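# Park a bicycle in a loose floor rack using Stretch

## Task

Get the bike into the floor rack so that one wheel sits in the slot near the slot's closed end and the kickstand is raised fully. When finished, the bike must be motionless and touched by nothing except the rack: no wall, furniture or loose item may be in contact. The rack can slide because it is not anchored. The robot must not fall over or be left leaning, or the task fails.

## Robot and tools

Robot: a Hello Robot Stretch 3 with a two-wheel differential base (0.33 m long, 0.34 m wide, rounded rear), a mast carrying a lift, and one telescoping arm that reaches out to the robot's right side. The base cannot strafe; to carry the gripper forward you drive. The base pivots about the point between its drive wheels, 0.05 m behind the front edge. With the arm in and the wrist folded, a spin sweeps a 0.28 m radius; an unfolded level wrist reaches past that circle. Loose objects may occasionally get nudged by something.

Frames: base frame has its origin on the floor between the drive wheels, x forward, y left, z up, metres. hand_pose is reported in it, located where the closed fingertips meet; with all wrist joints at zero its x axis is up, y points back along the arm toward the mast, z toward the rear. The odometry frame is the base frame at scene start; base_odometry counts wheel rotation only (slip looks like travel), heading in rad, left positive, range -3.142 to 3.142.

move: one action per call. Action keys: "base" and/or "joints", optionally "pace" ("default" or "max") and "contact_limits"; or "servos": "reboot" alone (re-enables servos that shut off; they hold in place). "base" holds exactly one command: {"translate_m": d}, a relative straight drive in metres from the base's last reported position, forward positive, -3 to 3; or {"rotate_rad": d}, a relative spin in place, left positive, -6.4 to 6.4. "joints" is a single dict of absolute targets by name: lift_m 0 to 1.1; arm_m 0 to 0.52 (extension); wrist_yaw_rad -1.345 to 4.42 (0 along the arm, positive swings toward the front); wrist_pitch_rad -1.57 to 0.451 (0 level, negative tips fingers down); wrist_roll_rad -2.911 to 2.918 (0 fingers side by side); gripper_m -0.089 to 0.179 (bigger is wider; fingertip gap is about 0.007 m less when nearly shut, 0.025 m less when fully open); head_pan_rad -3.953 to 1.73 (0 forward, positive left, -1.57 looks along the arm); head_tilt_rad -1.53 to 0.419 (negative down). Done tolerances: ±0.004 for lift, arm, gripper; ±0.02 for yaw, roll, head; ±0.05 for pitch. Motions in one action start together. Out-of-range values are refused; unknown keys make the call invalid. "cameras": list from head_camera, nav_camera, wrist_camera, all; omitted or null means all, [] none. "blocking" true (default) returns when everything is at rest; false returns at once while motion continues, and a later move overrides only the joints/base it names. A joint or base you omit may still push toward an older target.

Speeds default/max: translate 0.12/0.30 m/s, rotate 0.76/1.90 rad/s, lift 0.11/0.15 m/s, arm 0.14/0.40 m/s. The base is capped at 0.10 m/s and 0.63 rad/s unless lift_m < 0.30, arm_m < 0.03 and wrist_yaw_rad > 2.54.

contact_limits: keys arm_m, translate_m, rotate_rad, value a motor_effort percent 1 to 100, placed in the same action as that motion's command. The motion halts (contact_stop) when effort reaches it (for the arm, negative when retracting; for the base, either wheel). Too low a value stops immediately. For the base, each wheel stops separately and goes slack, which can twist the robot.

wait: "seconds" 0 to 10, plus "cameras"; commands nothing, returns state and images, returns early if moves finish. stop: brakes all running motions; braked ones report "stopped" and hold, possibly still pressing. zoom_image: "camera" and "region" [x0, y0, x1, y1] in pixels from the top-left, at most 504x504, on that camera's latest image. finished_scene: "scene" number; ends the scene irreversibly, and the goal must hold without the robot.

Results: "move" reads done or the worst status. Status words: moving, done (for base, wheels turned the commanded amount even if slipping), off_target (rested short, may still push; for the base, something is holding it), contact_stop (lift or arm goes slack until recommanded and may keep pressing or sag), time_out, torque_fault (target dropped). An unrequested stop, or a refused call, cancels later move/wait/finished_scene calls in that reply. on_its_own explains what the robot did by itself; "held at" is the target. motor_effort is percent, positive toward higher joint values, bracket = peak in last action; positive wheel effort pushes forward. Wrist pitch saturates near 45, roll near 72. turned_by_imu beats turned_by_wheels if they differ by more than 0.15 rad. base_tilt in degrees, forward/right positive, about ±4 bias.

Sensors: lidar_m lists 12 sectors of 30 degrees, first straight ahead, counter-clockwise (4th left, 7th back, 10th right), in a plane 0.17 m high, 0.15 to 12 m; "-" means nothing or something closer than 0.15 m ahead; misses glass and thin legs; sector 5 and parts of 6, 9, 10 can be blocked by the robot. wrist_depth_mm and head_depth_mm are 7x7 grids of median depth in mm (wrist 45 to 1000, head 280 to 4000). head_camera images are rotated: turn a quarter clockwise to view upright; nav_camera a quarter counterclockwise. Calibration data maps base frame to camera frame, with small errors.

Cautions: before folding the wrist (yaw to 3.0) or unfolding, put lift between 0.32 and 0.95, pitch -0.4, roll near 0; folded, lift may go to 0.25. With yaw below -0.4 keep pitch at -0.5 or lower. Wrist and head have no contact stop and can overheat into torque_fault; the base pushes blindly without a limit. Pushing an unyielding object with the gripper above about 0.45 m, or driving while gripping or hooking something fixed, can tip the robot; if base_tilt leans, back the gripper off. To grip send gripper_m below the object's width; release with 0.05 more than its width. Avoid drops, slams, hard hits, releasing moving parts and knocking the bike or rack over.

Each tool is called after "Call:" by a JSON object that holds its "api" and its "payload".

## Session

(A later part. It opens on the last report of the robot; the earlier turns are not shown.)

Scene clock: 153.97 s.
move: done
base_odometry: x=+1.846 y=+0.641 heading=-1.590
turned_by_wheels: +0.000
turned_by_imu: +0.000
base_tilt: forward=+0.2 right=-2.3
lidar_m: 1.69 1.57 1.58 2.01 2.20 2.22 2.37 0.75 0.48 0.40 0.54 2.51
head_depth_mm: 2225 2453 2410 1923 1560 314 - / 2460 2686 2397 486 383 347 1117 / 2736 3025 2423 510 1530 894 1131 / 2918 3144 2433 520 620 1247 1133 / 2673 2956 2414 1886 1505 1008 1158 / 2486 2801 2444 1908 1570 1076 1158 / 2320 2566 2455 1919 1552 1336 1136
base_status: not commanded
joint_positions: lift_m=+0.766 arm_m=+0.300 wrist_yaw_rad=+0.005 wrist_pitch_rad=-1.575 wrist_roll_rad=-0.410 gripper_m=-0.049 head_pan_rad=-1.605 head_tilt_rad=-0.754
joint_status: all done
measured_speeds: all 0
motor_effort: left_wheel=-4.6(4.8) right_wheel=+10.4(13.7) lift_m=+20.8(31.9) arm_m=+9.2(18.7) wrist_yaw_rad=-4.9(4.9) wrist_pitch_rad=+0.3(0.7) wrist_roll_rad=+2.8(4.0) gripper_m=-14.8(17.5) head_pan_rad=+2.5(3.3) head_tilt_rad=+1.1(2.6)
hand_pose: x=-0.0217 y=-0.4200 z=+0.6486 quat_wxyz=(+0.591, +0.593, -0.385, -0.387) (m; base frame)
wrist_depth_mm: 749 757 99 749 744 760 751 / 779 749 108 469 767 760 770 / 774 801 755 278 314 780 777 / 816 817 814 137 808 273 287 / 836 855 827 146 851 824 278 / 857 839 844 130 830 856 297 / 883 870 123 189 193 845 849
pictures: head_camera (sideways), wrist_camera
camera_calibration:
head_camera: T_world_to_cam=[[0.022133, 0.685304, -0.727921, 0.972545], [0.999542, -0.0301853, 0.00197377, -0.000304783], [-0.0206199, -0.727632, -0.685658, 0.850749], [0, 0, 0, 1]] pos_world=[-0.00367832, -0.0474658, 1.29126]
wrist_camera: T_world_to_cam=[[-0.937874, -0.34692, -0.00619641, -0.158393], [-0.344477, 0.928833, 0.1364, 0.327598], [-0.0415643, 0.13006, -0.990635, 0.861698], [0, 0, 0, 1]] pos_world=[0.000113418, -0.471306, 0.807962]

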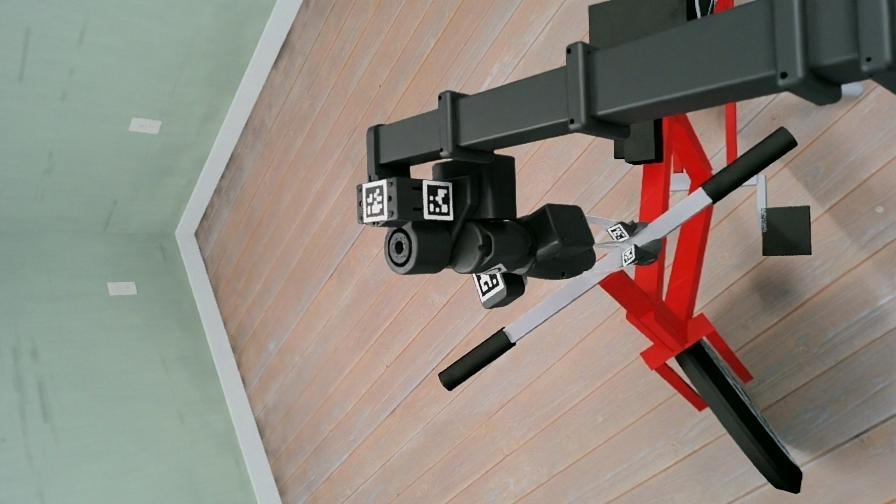

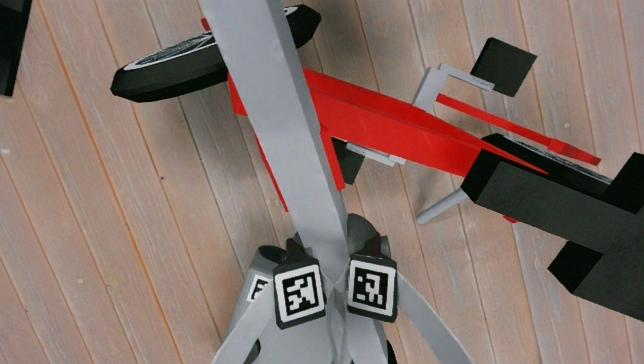

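Call:
{"api": "move", "payload": {"joints": {"wrist_roll_rad": 0.1}, "cameras": ["wrist_camera", "head_camera"]}}

Scene clock: 155.67 s.
move: off_target
base_odometry: x=+1.846 y=+0.641 heading=-1.590
turned_by_wheels: +0.000
turned_by_imu: +0.000
base_tilt: forward=+0.1 right=-2.3
lidar_m: 1.68 1.56 1.59 2.00 2.20 2.23 2.37 0.75 0.48 0.40 0.54 2.51
head_depth_mm: 2257 2490 2431 1918 1562 314 - / 2439 2736 2427 486 382 347 1132 / 2739 3021 2450 510 1574 1044 1132 / 2853 3153 2480 519 607 1252 1135 / 2672 2946 2442 1860 1577 1002 1161 / 2460 2759 2452 1906 1552 1258 1160 / 2340 2592 2453 1903 1566 1336 1152
base_status: not commanded
joint_positions: lift_m=+0.766 arm_m=+0.300 wrist_yaw_rad=+0.013 wrist_pitch_rad=-1.575 wrist_roll_rad=+0.076 gripper_m=-0.049 head_pan_rad=-1.605 head_tilt_rad=-0.754
joint_status: wrist_roll_rad off_target (ended at +0.076, target +0.100)
measured_speeds: all 0
on_its_own: wrist_yaw_rad is at rest, and its effort (-10.9) is outside its rest range (-9 to +9)
motor_effort: left_wheel=-2.4(4.8) right_wheel=+7.0(13.9) lift_m=+19.7(23.7) arm_m=-7.5(7.8) wrist_yaw_rad=-10.9(12.7) wrist_pitch_rad=+0.4(0.8) wrist_roll_rad=+7.2(12.3) gripper_m=-14.2(15.0) head_pan_rad=+2.7(3.4) head_tilt_rad=+0.8(2.5)
hand_pose: x=-0.0220 y=-0.4197 z=+0.6486 quat_wxyz=(+0.483, +0.485, -0.514, -0.517) (m; base frame)
wrist_depth_mm: 762 98 746 769 756 749 406 / 769 107 109 761 484 279 260 / 792 776 115 288 795 689 275 / 803 802 129 639 819 815 793 / 813 816 819 144 825 845 823 / 862 838 844 130 128 844 845 / 889 873 121 690 177 870 855
pictures: head_camera (sideways), wrist_camera
camera_calibration:
head_camera: T_world_to_cam=[[0.0221331, 0.685304, -0.727921, 0.972545], [0.999542, -0.0301854, 0.00197377, -0.000304783], [-0.02062, -0.727632, -0.685658, 0.850749], [0, 0, 0, 1]] pos_world=[-0.00367833, -0.0474658, 1.29126]
wrist_camera: T_world_to_cam=[[-0.992332, 0.123539, -0.00387311, 0.0361991], [0.121856, 0.9831, 0.136619, 0.360186], [0.0206854, 0.1351, -0.990616, 0.865137], [0, 0, 0, 1]] pos_world=[-0.025865, -0.47545, 0.80795]

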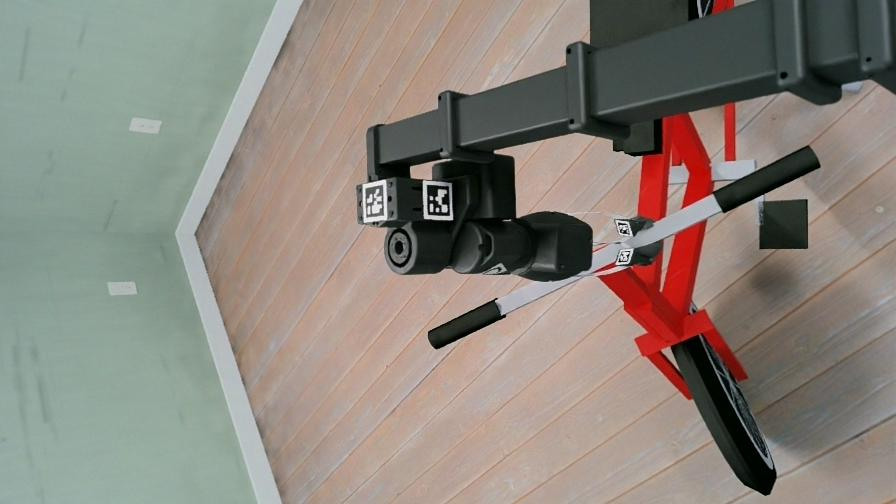

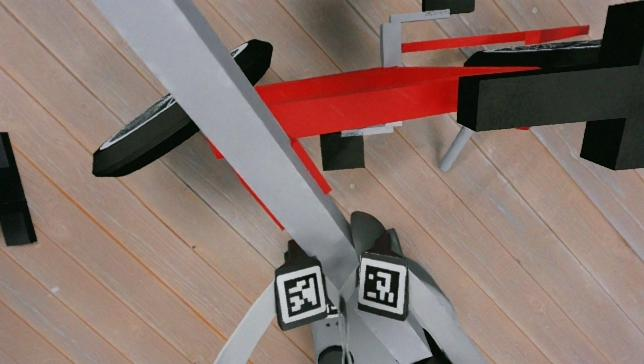

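Call:
{"api": "move", "payload": {"joints": {"wrist_roll_rad": 0.4}, "cameras": ["wrist_camera", "head_camera"]}}

Scene clock: 156.93 s.
move: off_target
base_odometry: x=+1.846 y=+0.641 heading=-1.590
turned_by_wheels: +0.000
turned_by_imu: +0.000
base_tilt: forward=+0.1 right=-2.4
lidar_m: 1.68 1.56 1.58 2.01 2.19 2.22 2.36 0.70 0.48 0.41 0.55 2.50
head_depth_mm: 2236 2501 2439 1905 1570 314 - / 2437 2724 2439 487 382 347 1134 / 2729 2994 2472 510 1564 1063 1114 / 2911 3111 2459 518 599 1074 1129 / 2680 2990 2479 1859 1568 1058 1157 / 2459 2759 2417 1918 1584 1250 1151 / 2348 2589 2452 1889 1567 1336 1151
base_status: not commanded
joint_positions: lift_m=+0.766 arm_m=+0.300 wrist_yaw_rad=+0.019 wrist_pitch_rad=-1.576 wrist_roll_rad=+0.362 gripper_m=-0.049 head_pan_rad=-1.605 head_tilt_rad=-0.754
joint_status: wrist_roll_rad off_target (ended at +0.362, target +0.400)
measured_speeds: all 0
on_its_own: wrist_yaw_rad is at rest, and its effort (-16.6) is outside its rest range (-9 to +9)
motor_effort: left_wheel=-1.4(2.4) right_wheel=+4.3(7.1) lift_m=+14.5(19.0) arm_m=+1.5(7.2) wrist_yaw_rad=-16.6(17.7) wrist_pitch_rad=+0.6(0.9) wrist_roll_rad=+11.9(16.8) gripper_m=-14.6(15.2) head_pan_rad=+2.1(3.2) head_tilt_rad=+1.6(2.6)
hand_pose: x=-0.0221 y=-0.4195 z=+0.6486 quat_wxyz=(+0.406, +0.408, -0.576, -0.580) (m; base frame)
wrist_depth_mm: - 101 760 753 569 256 257 / 765 105 428 473 316 771 755 / 787 783 119 306 790 809 776 / 808 478 127 816 807 813 804 / 824 836 821 144 712 820 816 / 839 849 864 130 129 843 850 / 871 865 843 871 174 705 853
pictures: head_camera (sideways), wrist_camera
camera_calibration:
head_camera: T_world_to_cam=[[0.0221332, 0.685304, -0.727921, 0.972545], [0.999542, -0.0301856, 0.00197377, -0.000304782], [-0.0206201, -0.727632, -0.685658, 0.850749], [0, 0, 0, 1]] pos_world=[-0.00367833, -0.0474658, 1.29126]
wrist_camera: T_world_to_cam=[[-0.919505, 0.393073, -0.00232126, 0.149682], [0.389101, 0.911021, 0.136535, 0.335698], [0.0557828, 0.124641, -0.990633, 0.861522], [0, 0, 0, 1]] pos_world=[-0.0410452, -0.472045, 0.807965]

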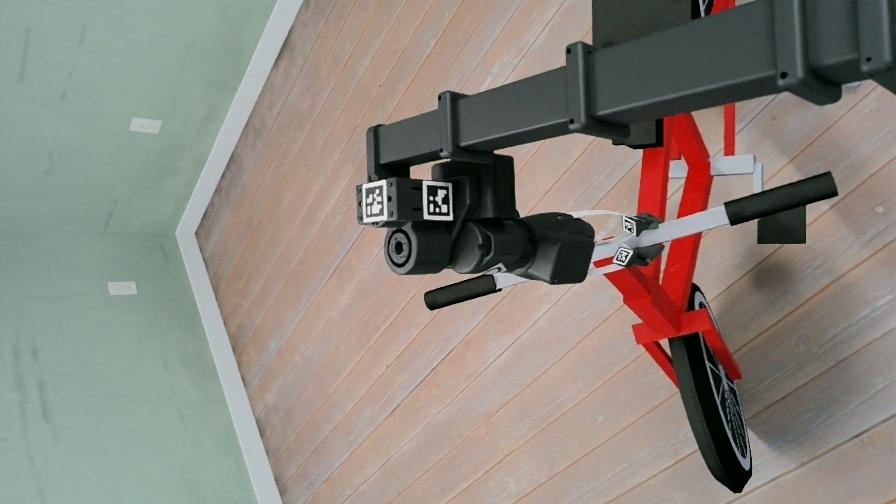

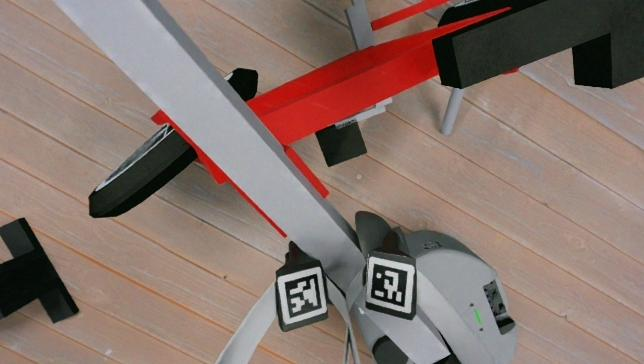

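Call:
{"api": "move", "payload": {"joints": {"wrist_roll_rad": 0.6}, "cameras": ["head_camera"]}}

Call:
{"api": "move", "payload": {"joints": {"arm_m": 0.35}, "cameras": ["head_camera", "nav_camera"]}}

Scene clock: 159.13 s.
move: off_target
base_odometry: x=+1.846 y=+0.641 heading=-1.590
turned_by_wheels: +0.000
turned_by_imu: +0.000
base_tilt: forward=+0.1 right=-2.4
lidar_m: 1.69 1.57 1.59 2.00 2.20 2.23 2.37 0.70 0.49 0.42 0.56 2.50
head_depth_mm: 2229 2436 2412 1909 1577 314 - / 2470 2691 2461 484 382 347 1142 / 2722 3018 2451 511 1565 1081 1144 / 2891 3127 2433 518 590 1017 1134 / 2676 2999 2479 1908 1573 1037 1148 / 2473 2760 2420 1907 1575 1245 1152 / 2331 2579 2455 1921 1577 1273 1156
base_status: not commanded
joint_positions: lift_m=+0.766 arm_m=+0.300 wrist_yaw_rad=+0.023 wrist_pitch_rad=-1.576 wrist_roll_rad=+0.555 gripper_m=-0.049 head_pan_rad=-1.605 head_tilt_rad=-0.754
joint_status: wrist_roll_rad off_target (ended at +0.555, target +0.600)
measured_speeds: all 0
on_its_own: wrist_yaw_rad is at rest, and its effort (-19.1) is outside its rest range (-9 to +9)
motor_effort: left_wheel=+0.0(1.4) right_wheel=+1.3(4.4) lift_m=+15.0(15.0) arm_m=+21.3(21.3) wrist_yaw_rad=-19.1(20.8) wrist_pitch_rad=+0.7(0.9) wrist_roll_rad=+14.3(20.1) gripper_m=-15.5(16.1) head_pan_rad=+2.5(3.2) head_tilt_rad=+2.0(3.1)
hand_pose: x=-0.0222 y=-0.4194 z=+0.6486 quat_wxyz=(+0.350, +0.352, -0.612, -0.616) (m; base frame)
wrist_depth_mm: - 104 752 757 292 263 748 / 757 108 745 303 766 768 753 / 772 779 122 606 794 793 781 / 804 808 127 794 821 789 801 / 815 844 806 142 670 808 836 / 841 856 830 130 130 703 846 / 881 890 868 875 174 697 874
pictures: head_camera (sideways)
camera_calibration:
head_camera: T_world_to_cam=[[0.0221332, 0.685304, -0.727921, 0.972545], [0.999542, -0.0301857, 0.00197377, -0.000304783], [-0.0206202, -0.727632, -0.685658, 0.850749], [0, 0, 0, 1]] pos_world=[-0.00367834, -0.0474658, 1.29126]

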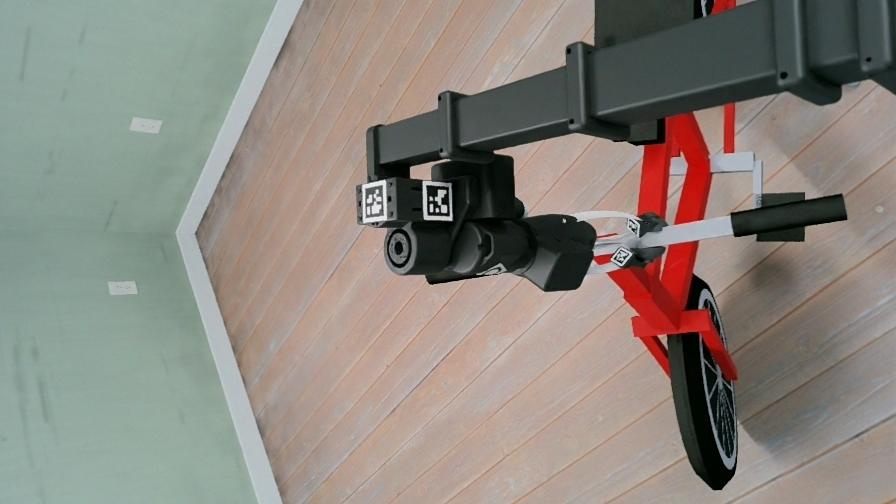

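Scene clock: 160.60 s.
move: done
base_odometry: x=+1.846 y=+0.641 heading=-1.590
turned_by_wheels: +0.000
turned_by_imu: +0.000
base_tilt: forward=-0.4 right=-3.2
lidar_m: 1.69 1.56 1.59 2.00 2.20 2.22 2.37 0.76 0.50 0.42 0.57 2.50
head_depth_mm: 2237 2431 2474 1932 888 314 286 / 2458 2772 2482 475 378 347 1140 / 2715 2960 2476 551 1595 1172 1141 / 2939 3191 2516 566 734 1258 1138 / 2704 2990 2528 1927 1591 1151 1166 / 2477 2829 2531 1970 1586 1168 1166 / 2329 2539 2532 1936 1600 1278 1167
base_status: not commanded
joint_positions: lift_m=+0.766 arm_m=+0.350 wrist_yaw_rad=+0.023 wrist_pitch_rad=-1.576 wrist_roll_rad=+0.553 gripper_m=-0.049 head_pan_rad=-1.605 head_tilt_rad=-0.754
joint_status: all done
measured_speeds: all 0
on_its_own: wrist_yaw_rad is at rest, and its effort (-19.6) is outside its rest range (-9 to +9)
motor_effort: left_wheel=+0.1(0.6) right_wheel=+1.0(1.5) lift_m=+12.5(15.6) arm_m=+20.2(25.5) wrist_yaw_rad=-19.6(21.1) wrist_pitch_rad=+0.4(0.9) wrist_roll_rad=+14.8(14.8) gripper_m=-15.6(16.6) head_pan_rad=+2.2(2.9) head_tilt_rad=+2.4(2.6)
hand_pose: x=-0.0222 y=-0.4695 z=+0.6486 quat_wxyz=(+0.351, +0.352, -0.612, -0.616) (m; base frame)
wrist_depth_mm: 106 111 774 760 568 258 273 / 814 112 786 764 318 777 779 / 816 802 124 299 798 811 794 / 829 821 129 787 828 798 810 / 844 836 829 142 763 824 844 / 850 858 842 130 130 681 830 / 883 873 124 868 163 700 847
pictures: head_camera (sideways), nav_camera (sideways)
camera_calibration:
head_camera: T_world_to_cam=[[0.022132, 0.685295, -0.727929, 0.972556], [0.999542, -0.0301842, 0.00197372, -0.000304718], [-0.0206194, -0.72764, -0.685649, 0.850738], [0, 0, 0, 1]] pos_world=[-0.00367828, -0.0474659, 1.29126]
nav_camera: T_world_to_cam=[[-0.0295644, -0.670309, 0.741493, -0.921262], [-0.999459, 0.0304949, -0.0122826, 0.072611], [-0.0143786, -0.741455, -0.670848, 0.833152], [0, 0, 0, 1]] pos_world=[0.0573147, -0.00200012, 1.24292]

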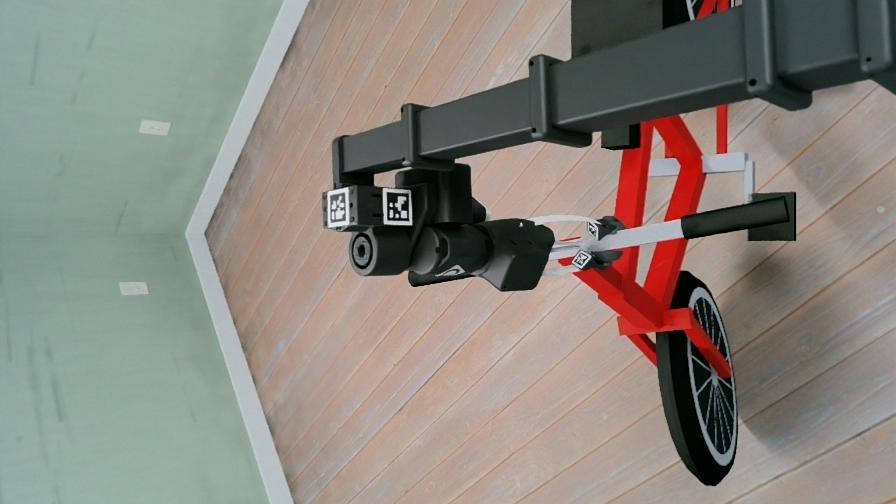

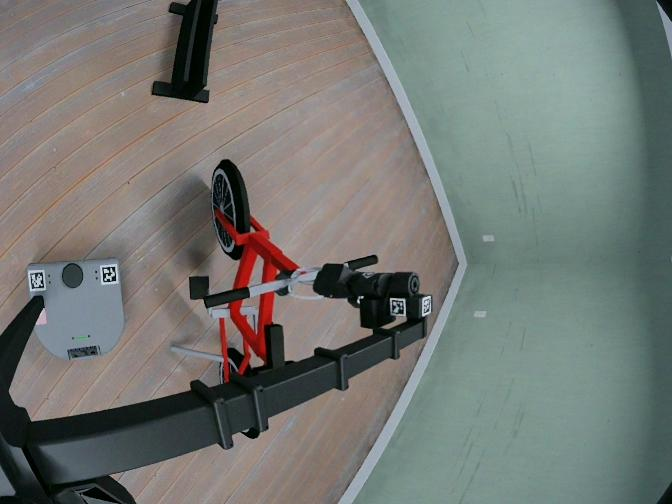

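Call:
{"api": "move", "payload": {"joints": {"lift_m": 0.786}, "cameras": ["head_camera"]}}

Scene clock: 161.90 s.
move: done
base_odometry: x=+1.846 y=+0.641 heading=-1.590
turned_by_wheels: +0.000
turned_by_imu: -0.008
base_tilt: forward=+0.1 right=-2.3
lidar_m: 1.69 1.57 1.58 2.00 2.20 2.22 2.37 0.76 0.60 0.43 0.60 2.54
head_depth_mm: 2241 2454 2428 1915 863 301 - / 2449 2723 2449 425 365 1071 1125 / 2749 2947 553 547 1576 1183 1158 / 2867 3128 2430 564 736 1056 1137 / 2680 3003 2461 1908 1564 1123 1157 / 2497 2799 2436 1909 1568 1150 1157 / 2351 2621 2451 1936 1566 1283 1158
base_status: not commanded
joint_positions: lift_m=+0.786 arm_m=+0.350 wrist_yaw_rad=+0.011 wrist_pitch_rad=-1.575 wrist_roll_rad=+0.577 gripper_m=-0.049 head_pan_rad=-1.604 head_tilt_rad=-0.752
joint_status: all done
measured_speeds: all 0
on_its_own: wrist_yaw_rad is at rest, and its effort (-9.9) is outside its rest range (-9 to +9); wrist_roll_rad moved +0.024 toward your old target +0.600
motor_effort: left_wheel=+2.6(7.8) right_wheel=-2.5(9.1) lift_m=+22.2(28.5) arm_m=-8.7(20.2) wrist_yaw_rad=-9.9(20.7) wrist_pitch_rad=+0.2(0.7) wrist_roll_rad=+7.0(15.0) gripper_m=-16.3(16.3) head_pan_rad=+2.4(3.2) head_tilt_rad=+0.8(2.7)
hand_pose: x=-0.0219 y=-0.4697 z=+0.6686 quat_wxyz=(+0.340, +0.341, -0.618, -0.621) (m; base frame)
wrist_depth_mm: 778 122 790 767 293 305 781 / 796 788 129 583 714 779 775 / 819 811 133 470 809 805 811 / 842 824 232 822 839 814 850 / 851 845 845 148 842 828 855 / 866 865 839 131 721 698 845 / 899 876 864 897 163 727 882
pictures: head_camera (sideways)
camera_calibration:
head_camera: T_world_to_cam=[[0.021633, 0.683636, -0.729503, 0.974609], [0.999562, -0.0295341, 0.00196427, -0.000292538], [-0.0202024, -0.729226, -0.683975, 0.848557], [0, 0, 0, 1]] pos_world=[-0.00364843, -0.0474965, 1.29137]

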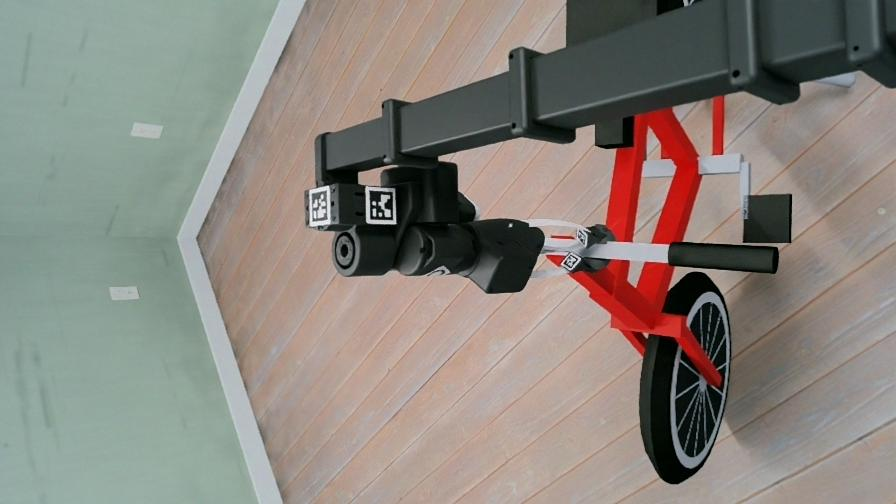

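Call:
{"api": "move", "payload": {"joints": {"wrist_roll_rad": 0.3, "head_pan_rad": -1.75}}}

Scene clock: 162.97 s.
move: done
base_odometry: x=+1.846 y=+0.641 heading=-1.590
turned_by_wheels: +0.000
turned_by_imu: +0.000
base_tilt: forward=+0.1 right=-2.3
lidar_m: 1.69 1.56 1.58 2.00 2.20 2.22 2.37 0.77 0.60 0.43 0.60 2.53
head_depth_mm: 2053 2297 2374 1906 1542 1136 - / 2201 2460 2421 1926 367 300 1112 / 2408 2693 2443 425 375 1125 1155 / 2607 2921 562 550 1574 1184 1135 / 2920 3143 2468 548 723 982 1156 / 2752 3048 2458 1919 1580 1043 1157 / 2531 2769 2439 1911 1578 1097 1155
base_status: not commanded
joint_positions: lift_m=+0.786 arm_m=+0.350 wrist_yaw_rad=+0.008 wrist_pitch_rad=-1.574 wrist_roll_rad=+0.293 gripper_m=-0.049 head_pan_rad=-1.745 head_tilt_rad=-0.752
joint_status: all done
measured_speeds: all 0
motor_effort: left_wheel=+3.5(3.8) right_wheel=-3.4(3.6) lift_m=+26.1(26.5) arm_m=-4.1(7.9) wrist_yaw_rad=-7.4(9.7) wrist_pitch_rad=+0.4(0.5) wrist_roll_rad=+1.8(6.0) gripper_m=-15.8(16.5) head_pan_rad=-2.3(3.3) head_tilt_rad=+0.6(1.9)
hand_pose: x=-0.0219 y=-0.4698 z=+0.6686 quat_wxyz=(+0.423, +0.425, -0.564, -0.567) (m; base frame)
wrist_depth_mm: 767 773 122 767 771 533 267 / 806 782 399 777 325 271 280 / 819 793 262 297 805 808 830 / 814 809 428 636 819 827 824 / 832 852 854 148 842 841 863 / 836 858 862 130 701 876 879 / 875 888 891 163 713 880 893
pictures: head_camera (sideways), nav_camera (sideways), wrist_camera
camera_calibration:
head_camera: T_world_to_cam=[[0.117001, 0.673896, -0.729503, 0.974028], [0.985615, -0.168995, 0.00196427, -0.000207461], [-0.121959, -0.719239, -0.683975, 0.849178], [0, 0, 0, 1]] pos_world=[-0.0101933, -0.0456671, 1.29137]
nav_camera: T_world_to_cam=[[-0.12227, -0.657992, 0.743032, -0.922703], [-0.985494, 0.169268, -0.0122738, 0.0725144], [-0.117695, -0.733754, -0.669143, 0.831564], [0, 0, 0, 1]] pos_world=[0.0565145, -0.00924178, 1.24292]
wrist_camera: T_world_to_cam=[[-0.940946, 0.338541, -0.00306729, 0.144171], [0.335023, 0.932396, 0.135635, 0.388178], [0.0487781, 0.126598, -0.990754, 0.888407], [0, 0, 0, 1]] pos_world=[-0.0377259, -0.523214, 0.827985]

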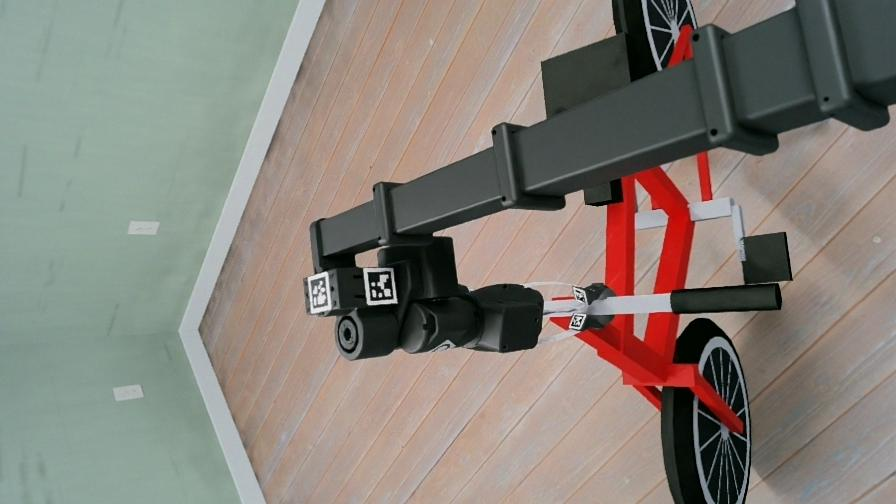

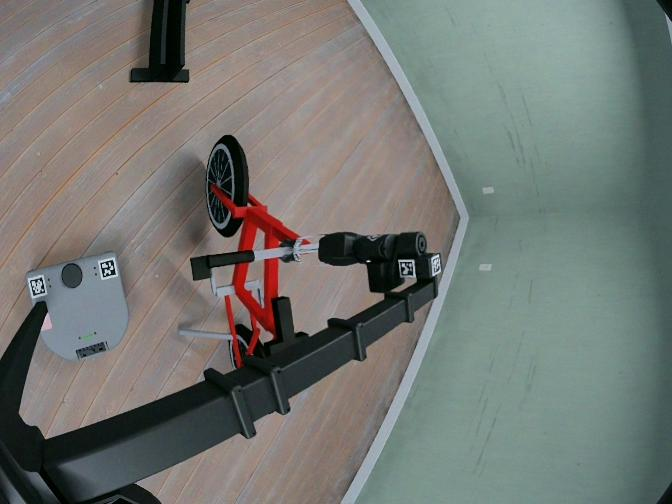

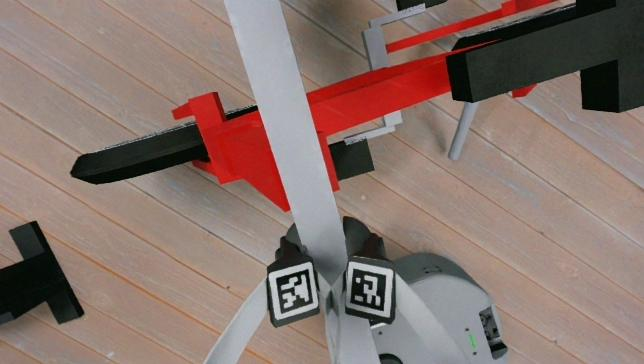

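Call:
{"api": "move", "payload": {"joints": {"arm_m": 0.39, "lift_m": 0.797}}}

Scene clock: 165.73 s.
move: contact_stop
base_odometry: x=+1.846 y=+0.641 heading=-1.590
turned_by_wheels: +0.000
turned_by_imu: +0.000
base_tilt: forward=+0.1 right=-2.3
lidar_m: 1.69 1.57 1.59 2.00 2.20 2.22 2.37 0.78 0.60 0.58 0.61 2.53
head_depth_mm: 2045 2276 2368 1918 1539 1192 - / 2222 2470 2448 1922 342 296 1121 / 2410 2674 2445 408 360 1259 1155 / 2631 2931 550 1804 1581 1276 1137 / 2875 3115 558 593 861 1114 1156 / 2756 3000 2455 1889 1574 1075 1157 / 2505 2747 2465 1921 1572 1115 1159
base_status: not commanded
joint_positions: lift_m=+0.797 arm_m=+0.390 wrist_yaw_rad=+0.006 wrist_pitch_rad=-1.574 wrist_roll_rad=+0.293 gripper_m=-0.049 head_pan_rad=-1.745 head_tilt_rad=-0.752
joint_status: lift_m contact_stop (moved +0.011 of +0.011); the others done
measured_speeds: translate_m=+0.000 rotate_rad=+0.000 lift_m=+0.001 arm_m=+0.000 wrist_yaw_rad=+0.000 wrist_pitch_rad=+0.000 wrist_roll_rad=+0.000 head_pan_rad=+0.000 head_tilt_rad=+0.000
on_its_own: lift_m is slack since a contact_stop
motor_effort: left_wheel=+3.5(3.8) right_wheel=-3.3(3.5) lift_m=+25.4(38.8) arm_m=+16.2(19.4) wrist_yaw_rad=-5.9(7.4) wrist_pitch_rad=+0.3(0.5) wrist_roll_rad=+1.9(2.0) gripper_m=-15.9(16.4) head_pan_rad=-2.5(3.3) head_tilt_rad=+0.6(1.8)
hand_pose: x=-0.0218 y=-0.5099 z=+0.6800 quat_wxyz=(+0.423, +0.424, -0.565, -0.568) (m; base frame)
wrist_depth_mm: 779 797 780 778 757 766 273 / 813 801 811 804 583 280 278 / 819 818 402 303 815 818 816 / 839 844 435 151 850 844 835 / 852 850 862 152 860 839 845 / 862 877 871 129 708 859 879 / 894 896 110 164 109 885 894
pictures: head_camera (sideways), nav_camera (sideways), wrist_camera
camera_calibration:
head_camera: T_world_to_cam=[[0.117058, 0.673887, -0.729503, 0.974027], [0.985601, -0.169078, 0.00196427, -0.000207375], [-0.122019, -0.719229, -0.683975, 0.849178], [0, 0, 0, 1]] pos_world=[-0.0101971, -0.0456657, 1.29137]
nav_camera: T_world_to_cam=[[-0.122325, -0.657981, 0.743032, -0.922703], [-0.985479, 0.16935, -0.0122738, 0.0725143], [-0.117757, -0.733744, -0.669143, 0.831564], [0, 0, 0, 1]] pos_world=[0.0565137, -0.00924601, 1.24292]
wrist_camera: T_world_to_cam=[[-0.940292, 0.340355, -0.00310303, 0.158783], [0.33682, 0.931762, 0.135544, 0.423729], [0.0490245, 0.126406, -0.990766, 0.904697], [0, 0, 0, 1]] pos_world=[-0.0377706, -0.563216, 0.839402]

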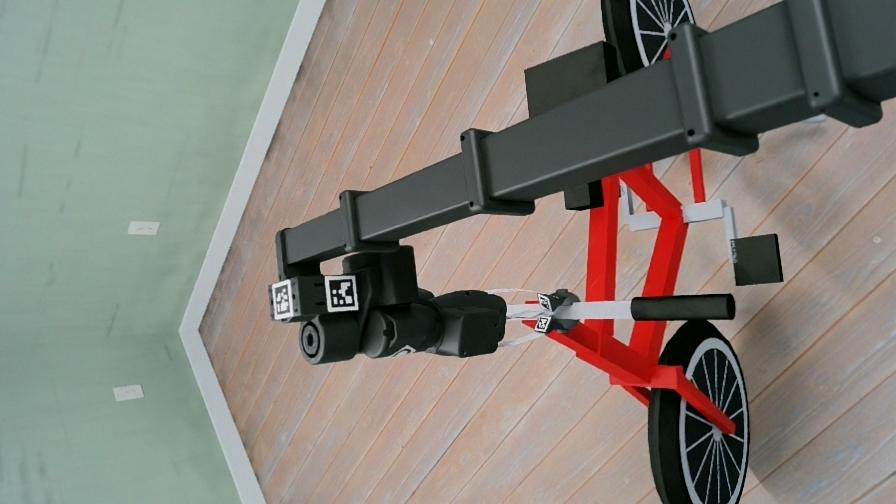

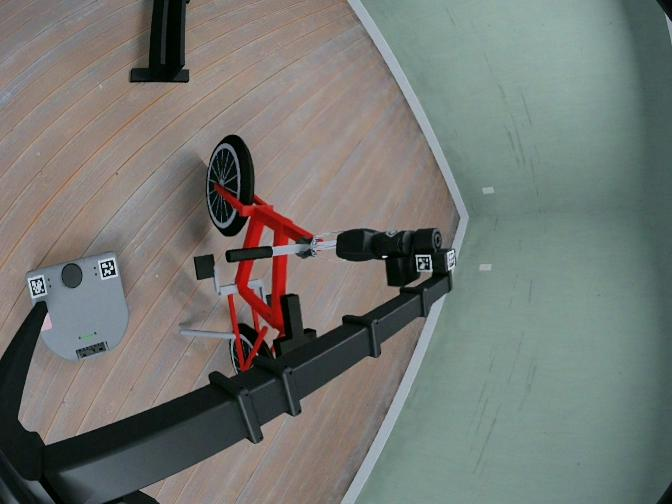

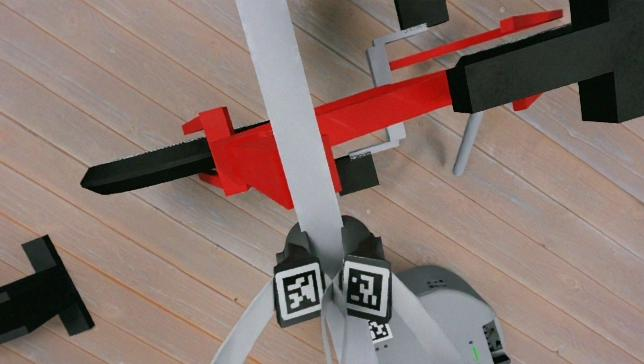

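Call:
{"api": "move", "payload": {"joints": {"arm_m": 0.44}}}

Scene clock: 167.30 s.
move: done
base_odometry: x=+1.846 y=+0.641 heading=-1.590
turned_by_wheels: +0.000
turned_by_imu: +0.000
base_tilt: forward=+0.1 right=-2.3
lidar_m: 1.70 1.56 1.58 1.99 2.20 2.22 2.37 0.79 0.60 0.59 0.62 2.53
head_depth_mm: 2049 2258 2362 1921 1560 1230 - / 2209 2448 2448 1889 326 287 1109 / 2431 2720 2429 399 356 1274 1158 / 2595 2933 584 1871 1506 1141 1163 / 2885 3157 590 699 881 1248 1161 / 2757 2973 2450 1902 1579 1112 1156 / 2517 2780 2472 1912 1585 1107 1160
base_status: not commanded
joint_positions: lift_m=+0.803 arm_m=+0.440 wrist_yaw_rad=+0.006 wrist_pitch_rad=-1.574 wrist_roll_rad=+0.293 gripper_m=-0.049 head_pan_rad=-1.745 head_tilt_rad=-0.752
joint_status: all done
measured_speeds: translate_m=+0.000 rotate_rad=+0.000 lift_m=+0.001 arm_m=+0.000 wrist_yaw_rad=+0.000 wrist_pitch_rad=+0.000 wrist_roll_rad=+0.000 head_pan_rad=+0.000 head_tilt_rad=+0.000
on_its_own: lift_m is slack since a contact_stop (your +0.797 is given up)
motor_effort: left_wheel=+3.4(3.9) right_wheel=-3.5(3.7) lift_m=+25.5(25.8) arm_m=+14.0(19.9) wrist_yaw_rad=-4.8(5.9) wrist_pitch_rad=+0.4(0.6) wrist_roll_rad=+1.8(2.0) gripper_m=-16.2(16.5) head_pan_rad=-2.0(2.9) head_tilt_rad=+1.3(1.8)
hand_pose: x=-0.0218 y=-0.5599 z=+0.6859 quat_wxyz=(+0.423, +0.424, -0.565, -0.568) (m; base frame)
wrist_depth_mm: 790 796 140 790 773 785 275 / 805 814 814 799 612 284 282 / 817 842 836 314 348 831 817 / 836 836 282 155 839 841 833 / 862 859 849 153 859 846 870 / 874 887 870 129 832 866 906 / 917 895 891 161 97 892 887
pictures: head_camera (sideways), nav_camera (sideways), wrist_camera
camera_calibration:
head_camera: T_world_to_cam=[[0.117075, 0.673884, -0.729503, 0.974027], [0.985596, -0.169103, 0.00196427, -0.000207348], [-0.122037, -0.719225, -0.683975, 0.849179], [0, 0, 0, 1]] pos_world=[-0.0101983, -0.0456653, 1.29137]
nav_camera: T_world_to_cam=[[-0.122342, -0.657978, 0.743032, -0.922703], [-0.985475, 0.169376, -0.0122738, 0.0725143], [-0.117776, -0.733741, -0.669143, 0.831564], [0, 0, 0, 1]] pos_world=[0.0565135, -0.0092473, 1.24292]
wrist_camera: T_world_to_cam=[[-0.940281, 0.340383, -0.00318827, 0.175917], [0.336849, 0.931785, 0.135315, 0.469749], [0.0490298, 0.12616, -0.990797, 0.916764], [0, 0, 0, 1]] pos_world=[-0.0377714, -0.613243, 0.845325]

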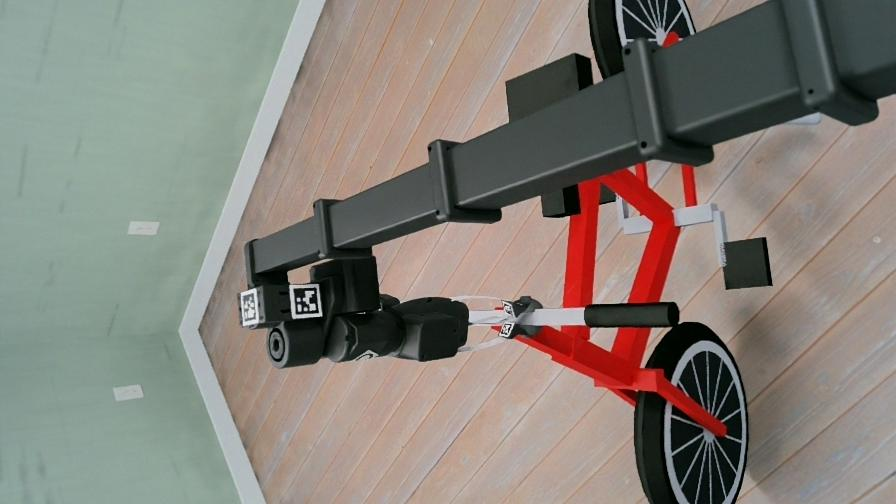

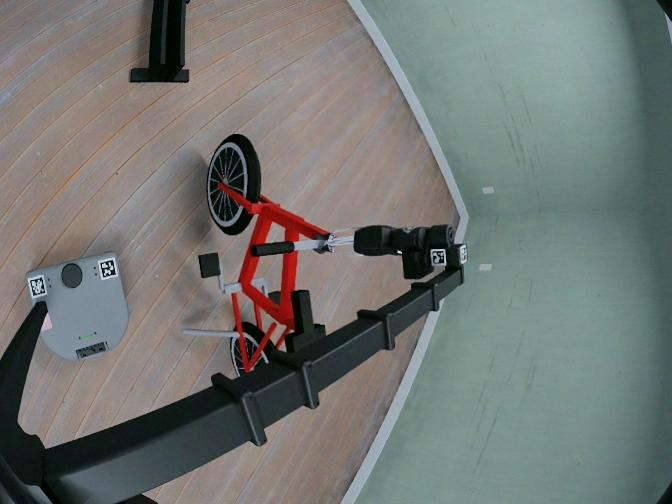

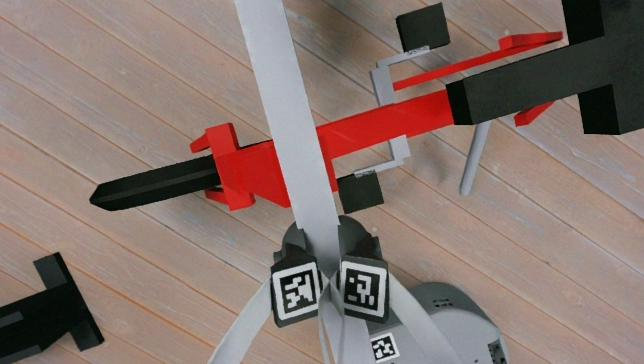

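Call:
{"api": "move", "payload": {"joints": {"arm_m": 0.465}, "cameras": ["head_camera","nav_camera","wrist_camera"]}}

Scene clock: 169.10 s.
move: done
base_odometry: x=+1.846 y=+0.641 heading=-1.590
turned_by_wheels: +0.000
turned_by_imu: +0.000
base_tilt: forward=+0.1 right=-2.3
lidar_m: 1.69 1.57 1.59 2.00 2.19 2.23 2.37 0.80 0.60 0.60 0.63 2.53
head_depth_mm: 2043 2242 2364 1910 1589 1234 - / 2204 2464 2469 1915 323 291 1112 / 2369 2691 2436 399 357 1249 1160 / 2614 2903 578 1865 1490 1153 1151 / 2860 3091 607 776 925 1284 1158 / 2760 3004 2411 1919 1568 1143 1156 / 2506 2769 2496 1887 1571 1120 1154
base_status: not commanded
joint_positions: lift_m=+0.805 arm_m=+0.465 wrist_yaw_rad=+0.006 wrist_pitch_rad=-1.574 wrist_roll_rad=+0.293 gripper_m=-0.049 head_pan_rad=-1.745 head_tilt_rad=-0.752
joint_status: all done
measured_speeds: all 0
on_its_own: lift_m is slack since a contact_stop (your +0.797 is given up)
motor_effort: left_wheel=+3.3(3.9) right_wheel=-3.4(3.4) lift_m=+25.8(26.6) arm_m=+13.7(17.0) wrist_yaw_rad=-5.3(6.2) wrist_pitch_rad=+0.2(0.4) wrist_roll_rad=+1.9(2.0) gripper_m=-15.3(16.2) head_pan_rad=-1.9(2.9) head_tilt_rad=+0.5(1.6)
hand_pose: x=-0.0218 y=-0.5850 z=+0.6876 quat_wxyz=(+0.423, +0.424, -0.565, -0.568) (m; base frame)
wrist_depth_mm: 790 791 144 782 777 791 278 / 810 813 801 811 809 283 283 / 827 833 823 314 342 671 825 / 843 834 301 156 871 861 842 / 883 869 856 154 860 864 857 / 887 876 900 129 879 871 893 / 909 923 908 160 97 931 905
pictures: head_camera (sideways), nav_camera (sideways), wrist_camera
camera_calibration:
head_camera: T_world_to_cam=[[0.11708, 0.673883, -0.729503, 0.974027], [0.985595, -0.169111, 0.00196427, -0.000207341], [-0.122043, -0.719224, -0.683975, 0.849179], [0, 0, 0, 1]] pos_world=[-0.0101986, -0.0456652, 1.29137]
nav_camera: T_world_to_cam=[[-0.122348, -0.657977, 0.743032, -0.922703], [-0.985474, 0.169383, -0.0122738, 0.0725143], [-0.117781, -0.73374, -0.669143, 0.831565], [0, 0, 0, 1]] pos_world=[0.0565134, -0.00924769, 1.24292]
wrist_camera: T_world_to_cam=[[-0.940277, 0.340396, -0.00326308, 0.184508], [0.336861, 0.931809, 0.135114, 0.493005], [0.0490328, 0.125945, -0.990825, 0.921545], [0, 0, 0, 1]] pos_world=[-0.0377716, -0.638257, 0.847079]

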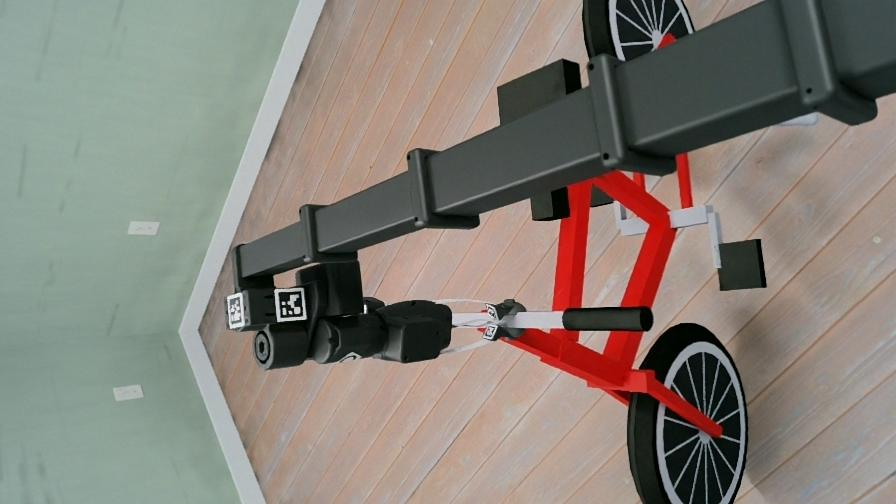

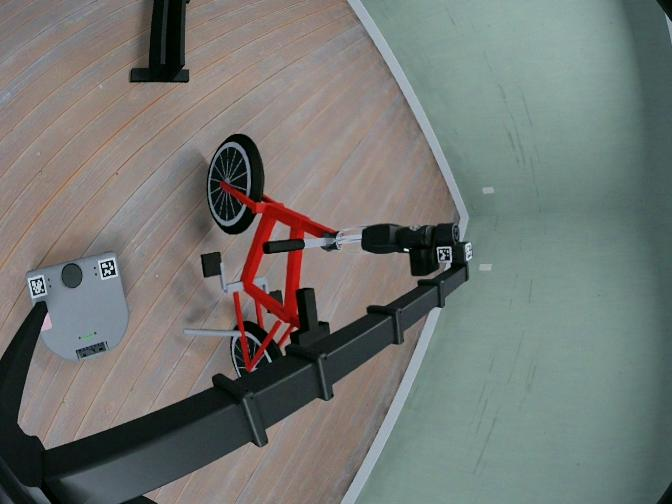

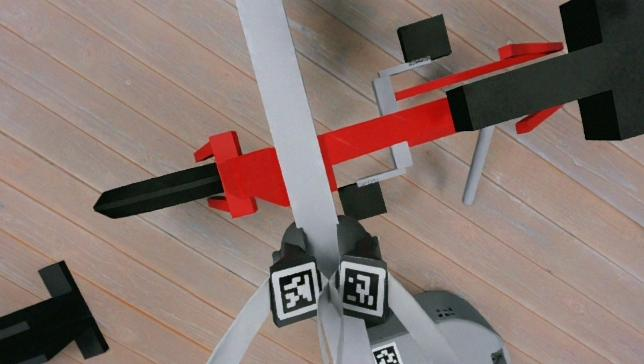

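Call:
{"api": "move", "payload": {"base": {"translate_m": -0.5}, "cameras": ["head_camera","wrist_camera"]}}

Scene clock: 176.97 s.
move: done
base_odometry: x=+1.856 y=+1.141 heading=-1.590
turned_by_wheels: +0.000
turned_by_imu: +0.001
base_tilt: forward=+0.1 right=-2.3
lidar_m: 2.12 1.96 1.99 2.06 1.90 1.93 1.94 0.82 0.58 0.52 0.56 2.90
head_depth_mm: 1667 1859 2070 1920 1164 1257 - / 1799 2009 2213 1906 320 289 1155 / 1957 2192 2359 398 357 1247 1155 / 2125 2361 572 1853 1540 1256 1130 / 2321 2643 606 785 1010 1122 1154 / 2613 2989 2460 1906 1578 1045 1146 / 2815 3036 2462 1932 1574 1054 1150
base_status: done
joint_positions: lift_m=+0.808 arm_m=+0.465 wrist_yaw_rad=+0.005 wrist_pitch_rad=-1.544 wrist_roll_rad=+0.293 gripper_m=-0.049 head_pan_rad=-1.745 head_tilt_rad=-0.752
joint_status: not commanded
measured_speeds: all 0
on_its_own: lift_m is slack since a contact_stop (your +0.797 is given up)
motor_effort: left_wheel=-1.7(4.3) right_wheel=-1.7(14.3) lift_m=+26.5(26.7) arm_m=+11.4(13.7) wrist_yaw_rad=-5.8(6.3) wrist_pitch_rad=-5.3(5.6) wrist_roll_rad=+1.8(2.0) gripper_m=-14.6(15.8) head_pan_rad=-1.8(3.5) head_tilt_rad=+0.7(2.2)
hand_pose: x=-0.0217 y=-0.5928 z=+0.6897 quat_wxyz=(+0.429, +0.417, -0.574, -0.559) (m; base frame)
wrist_depth_mm: 810 801 783 766 792 811 286 / 804 829 827 797 796 291 289 / 841 839 829 173 355 621 820 / 859 840 826 167 826 854 816 / 863 881 880 156 853 858 856 / 875 884 858 129 849 846 865 / 897 890 885 151 104 887 861
pictures: head_camera (sideways), wrist_camera
camera_calibration:
head_camera: T_world_to_cam=[[0.11708, 0.673883, -0.729503, 0.974027], [0.985595, -0.16911, 0.00196427, -0.00020734], [-0.122043, -0.719225, -0.683975, 0.849179], [0, 0, 0, 1]] pos_world=[-0.0101986, -0.0456652, 1.29137]
wrist_camera: T_world_to_cam=[[-0.940096, 0.340634, -0.0137162, 0.194561], [0.337333, 0.93529, 0.106953, 0.521428], [0.0492603, 0.0959187, -0.99417, 0.909082], [0, 0, 0, 1]] pos_world=[-0.037771, -0.641159, 0.850682]

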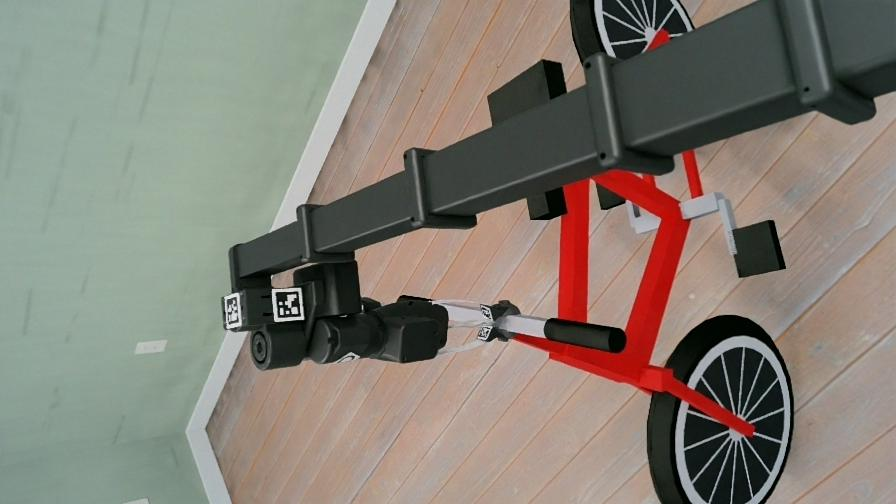

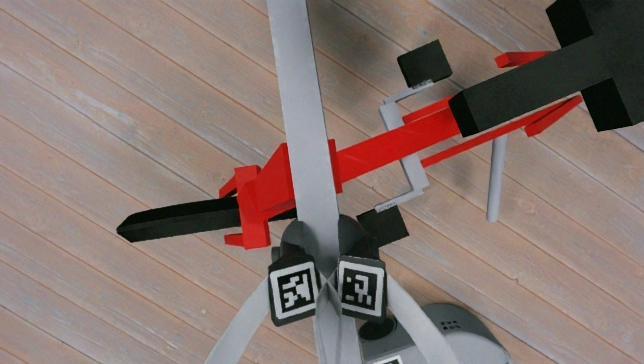

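Call:
{"api": "move", "payload": {"base": {"rotate_rad": 0.068}, "joints": {"wrist_roll_rad": 0.04}, "cameras": []}}

Call:
{"api": "move", "payload": {"base": {"translate_m": 0.1}, "cameras": ["head_camera","nav_camera","wrist_camera"]}}

Scene clock: 178.53 s.
move: done
base_odometry: x=+1.856 y=+1.141 heading=-1.522
turned_by_wheels: +0.067
turned_by_imu: +0.068
base_tilt: forward=+0.1 right=-2.3
lidar_m: 2.07 1.96 2.01 2.00 1.90 1.94 1.89 0.77 0.56 0.54 0.58 2.93
head_depth_mm: 1713 1934 2125 1913 1571 1180 - / 1873 2078 2257 1921 320 288 1157 / 2054 2302 2366 399 358 1250 1155 / 2273 2555 573 1858 1536 1246 1131 / 2552 2881 607 791 949 1163 1157 / 2886 3108 2457 1916 1570 1071 1153 / 2714 3002 2480 1915 1574 1067 1156
base_status: done
joint_positions: lift_m=+0.808 arm_m=+0.465 wrist_yaw_rad=-0.001 wrist_pitch_rad=-1.534 wrist_roll_rad=+0.044 gripper_m=-0.049 head_pan_rad=-1.745 head_tilt_rad=-0.752
joint_status: all done
measured_speeds: all 0
on_its_own: lift_m is slack since a contact_stop (your +0.797 is given up)
motor_effort: left_wheel=-6.3(16.5) right_wheel=+13.8(25.5) lift_m=+26.2(27.4) arm_m=+11.5(11.7) wrist_yaw_rad=+0.9(5.8) wrist_pitch_rad=-7.4(7.4) wrist_roll_rad=-1.9(3.5) gripper_m=-12.7(14.7) head_pan_rad=-2.2(3.0) head_tilt_rad=+0.6(1.5)
hand_pose: x=-0.0216 y=-0.5953 z=+0.6894 quat_wxyz=(+0.497, +0.479, -0.520, -0.502) (m; base frame)
wrist_depth_mm: 805 796 813 163 799 809 813 / 818 822 841 162 801 821 790 / 842 831 839 159 827 646 299 / 840 845 437 170 355 408 301 / 871 843 846 155 865 839 865 / 870 877 861 128 849 882 882 / 900 899 888 152 113 896 854
pictures: none
No camera images: "cameras" was empty.

Scene clock: 180.63 s.
move: done
base_odometry: x=+1.861 y=+1.041 heading=-1.522
turned_by_wheels: +0.000
turned_by_imu: +0.000
base_tilt: forward=+0.1 right=-2.2
lidar_m: 1.98 1.88 1.93 2.06 1.96 1.99 1.98 0.77 0.56 0.55 0.59 2.81
head_depth_mm: 1807 1999 2172 1924 1114 1180 - / 1973 2168 2356 1920 320 288 1158 / 2143 2433 2442 398 357 1246 1160 / 2391 2703 574 1850 1535 1139 1136 / 2657 2967 607 798 947 1254 1151 / 2863 3060 2438 1905 1570 1088 1160 / 2694 2912 2465 1910 1575 1090 1155
base_status: done
joint_positions: lift_m=+0.808 arm_m=+0.465 wrist_yaw_rad=-0.001 wrist_pitch_rad=-1.534 wrist_roll_rad=+0.044 gripper_m=-0.049 head_pan_rad=-1.745 head_tilt_rad=-0.752
joint_status: not commanded
measured_speeds: all 0
on_its_own: lift_m is slack since a contact_stop (your +0.797 is given up)
motor_effort: left_wheel=+1.9(7.8) right_wheel=+4.5(22.7) lift_m=+26.3(26.7) arm_m=+11.4(11.8) wrist_yaw_rad=+0.9(2.1) wrist_pitch_rad=-6.9(7.4) wrist_roll_rad=-1.8(2.1) gripper_m=-13.2(13.3) head_pan_rad=-2.6(3.2) head_tilt_rad=+0.9(1.9)
hand_pose: x=-0.0216 y=-0.5952 z=+0.6894 quat_wxyz=(+0.497, +0.479, -0.520, -0.502) (m; base frame)
wrist_depth_mm: 805 814 815 161 788 809 797 / 842 827 820 159 807 809 809 / 816 811 828 158 845 636 294 / 848 864 351 166 630 360 300 / 867 879 867 155 839 855 836 / 865 870 877 129 899 869 874 / 908 895 884 153 109 868 876
pictures: head_camera (sideways), nav_camera (sideways), wrist_camera
camera_calibration:
head_camera: T_world_to_cam=[[0.117083, 0.673882, -0.729503, 0.974027], [0.985594, -0.169115, 0.00196427, -0.000207336], [-0.122046, -0.719224, -0.683975, 0.849179], [0, 0, 0, 1]] pos_world=[-0.0101988, -0.0456651, 1.29137]
nav_camera: T_world_to_cam=[[-0.12235, -0.657977, 0.743032, -0.922703], [-0.985473, 0.169387, -0.0122738, 0.0725143], [-0.117785, -0.73374, -0.669143, 0.831565], [0, 0, 0, 1]] pos_world=[0.0565134, -0.00924791, 1.24292]
wrist_camera: T_world_to_cam=[[-0.994381, 0.105535, -0.0083017, 0.0506753], [0.104254, 0.989881, 0.0962596, 0.558577], [0.0183765, 0.0948532, -0.995322, 0.90849], [0, 0, 0, 1]] pos_world=[-0.0245381, -0.644446, 0.850892]

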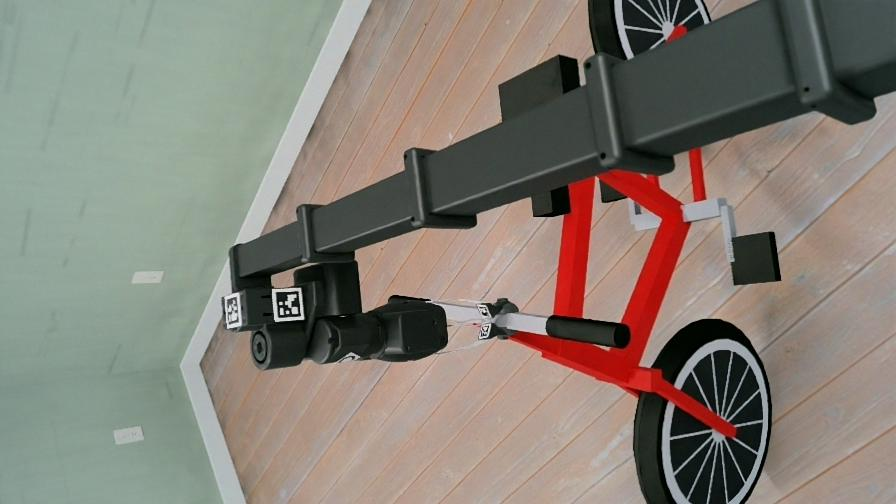

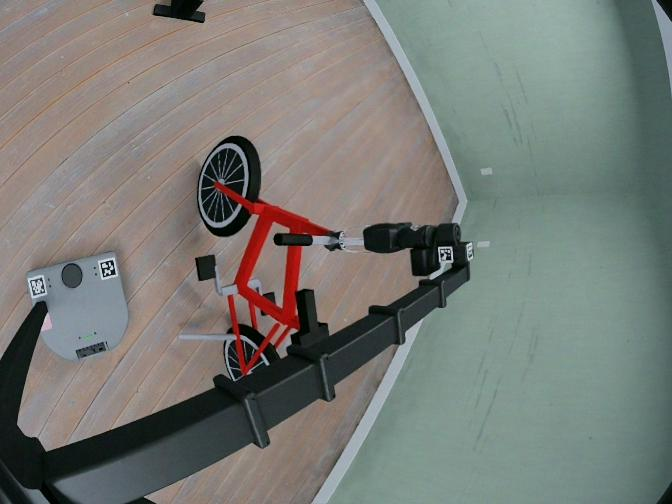

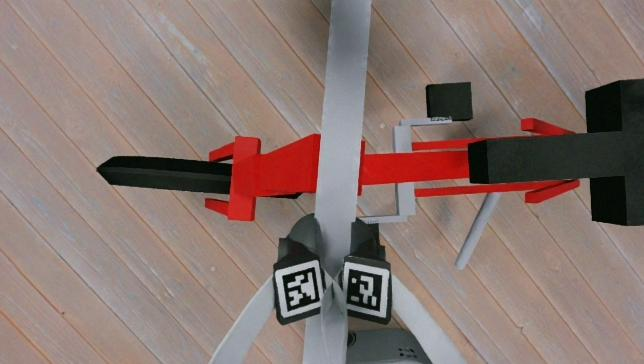

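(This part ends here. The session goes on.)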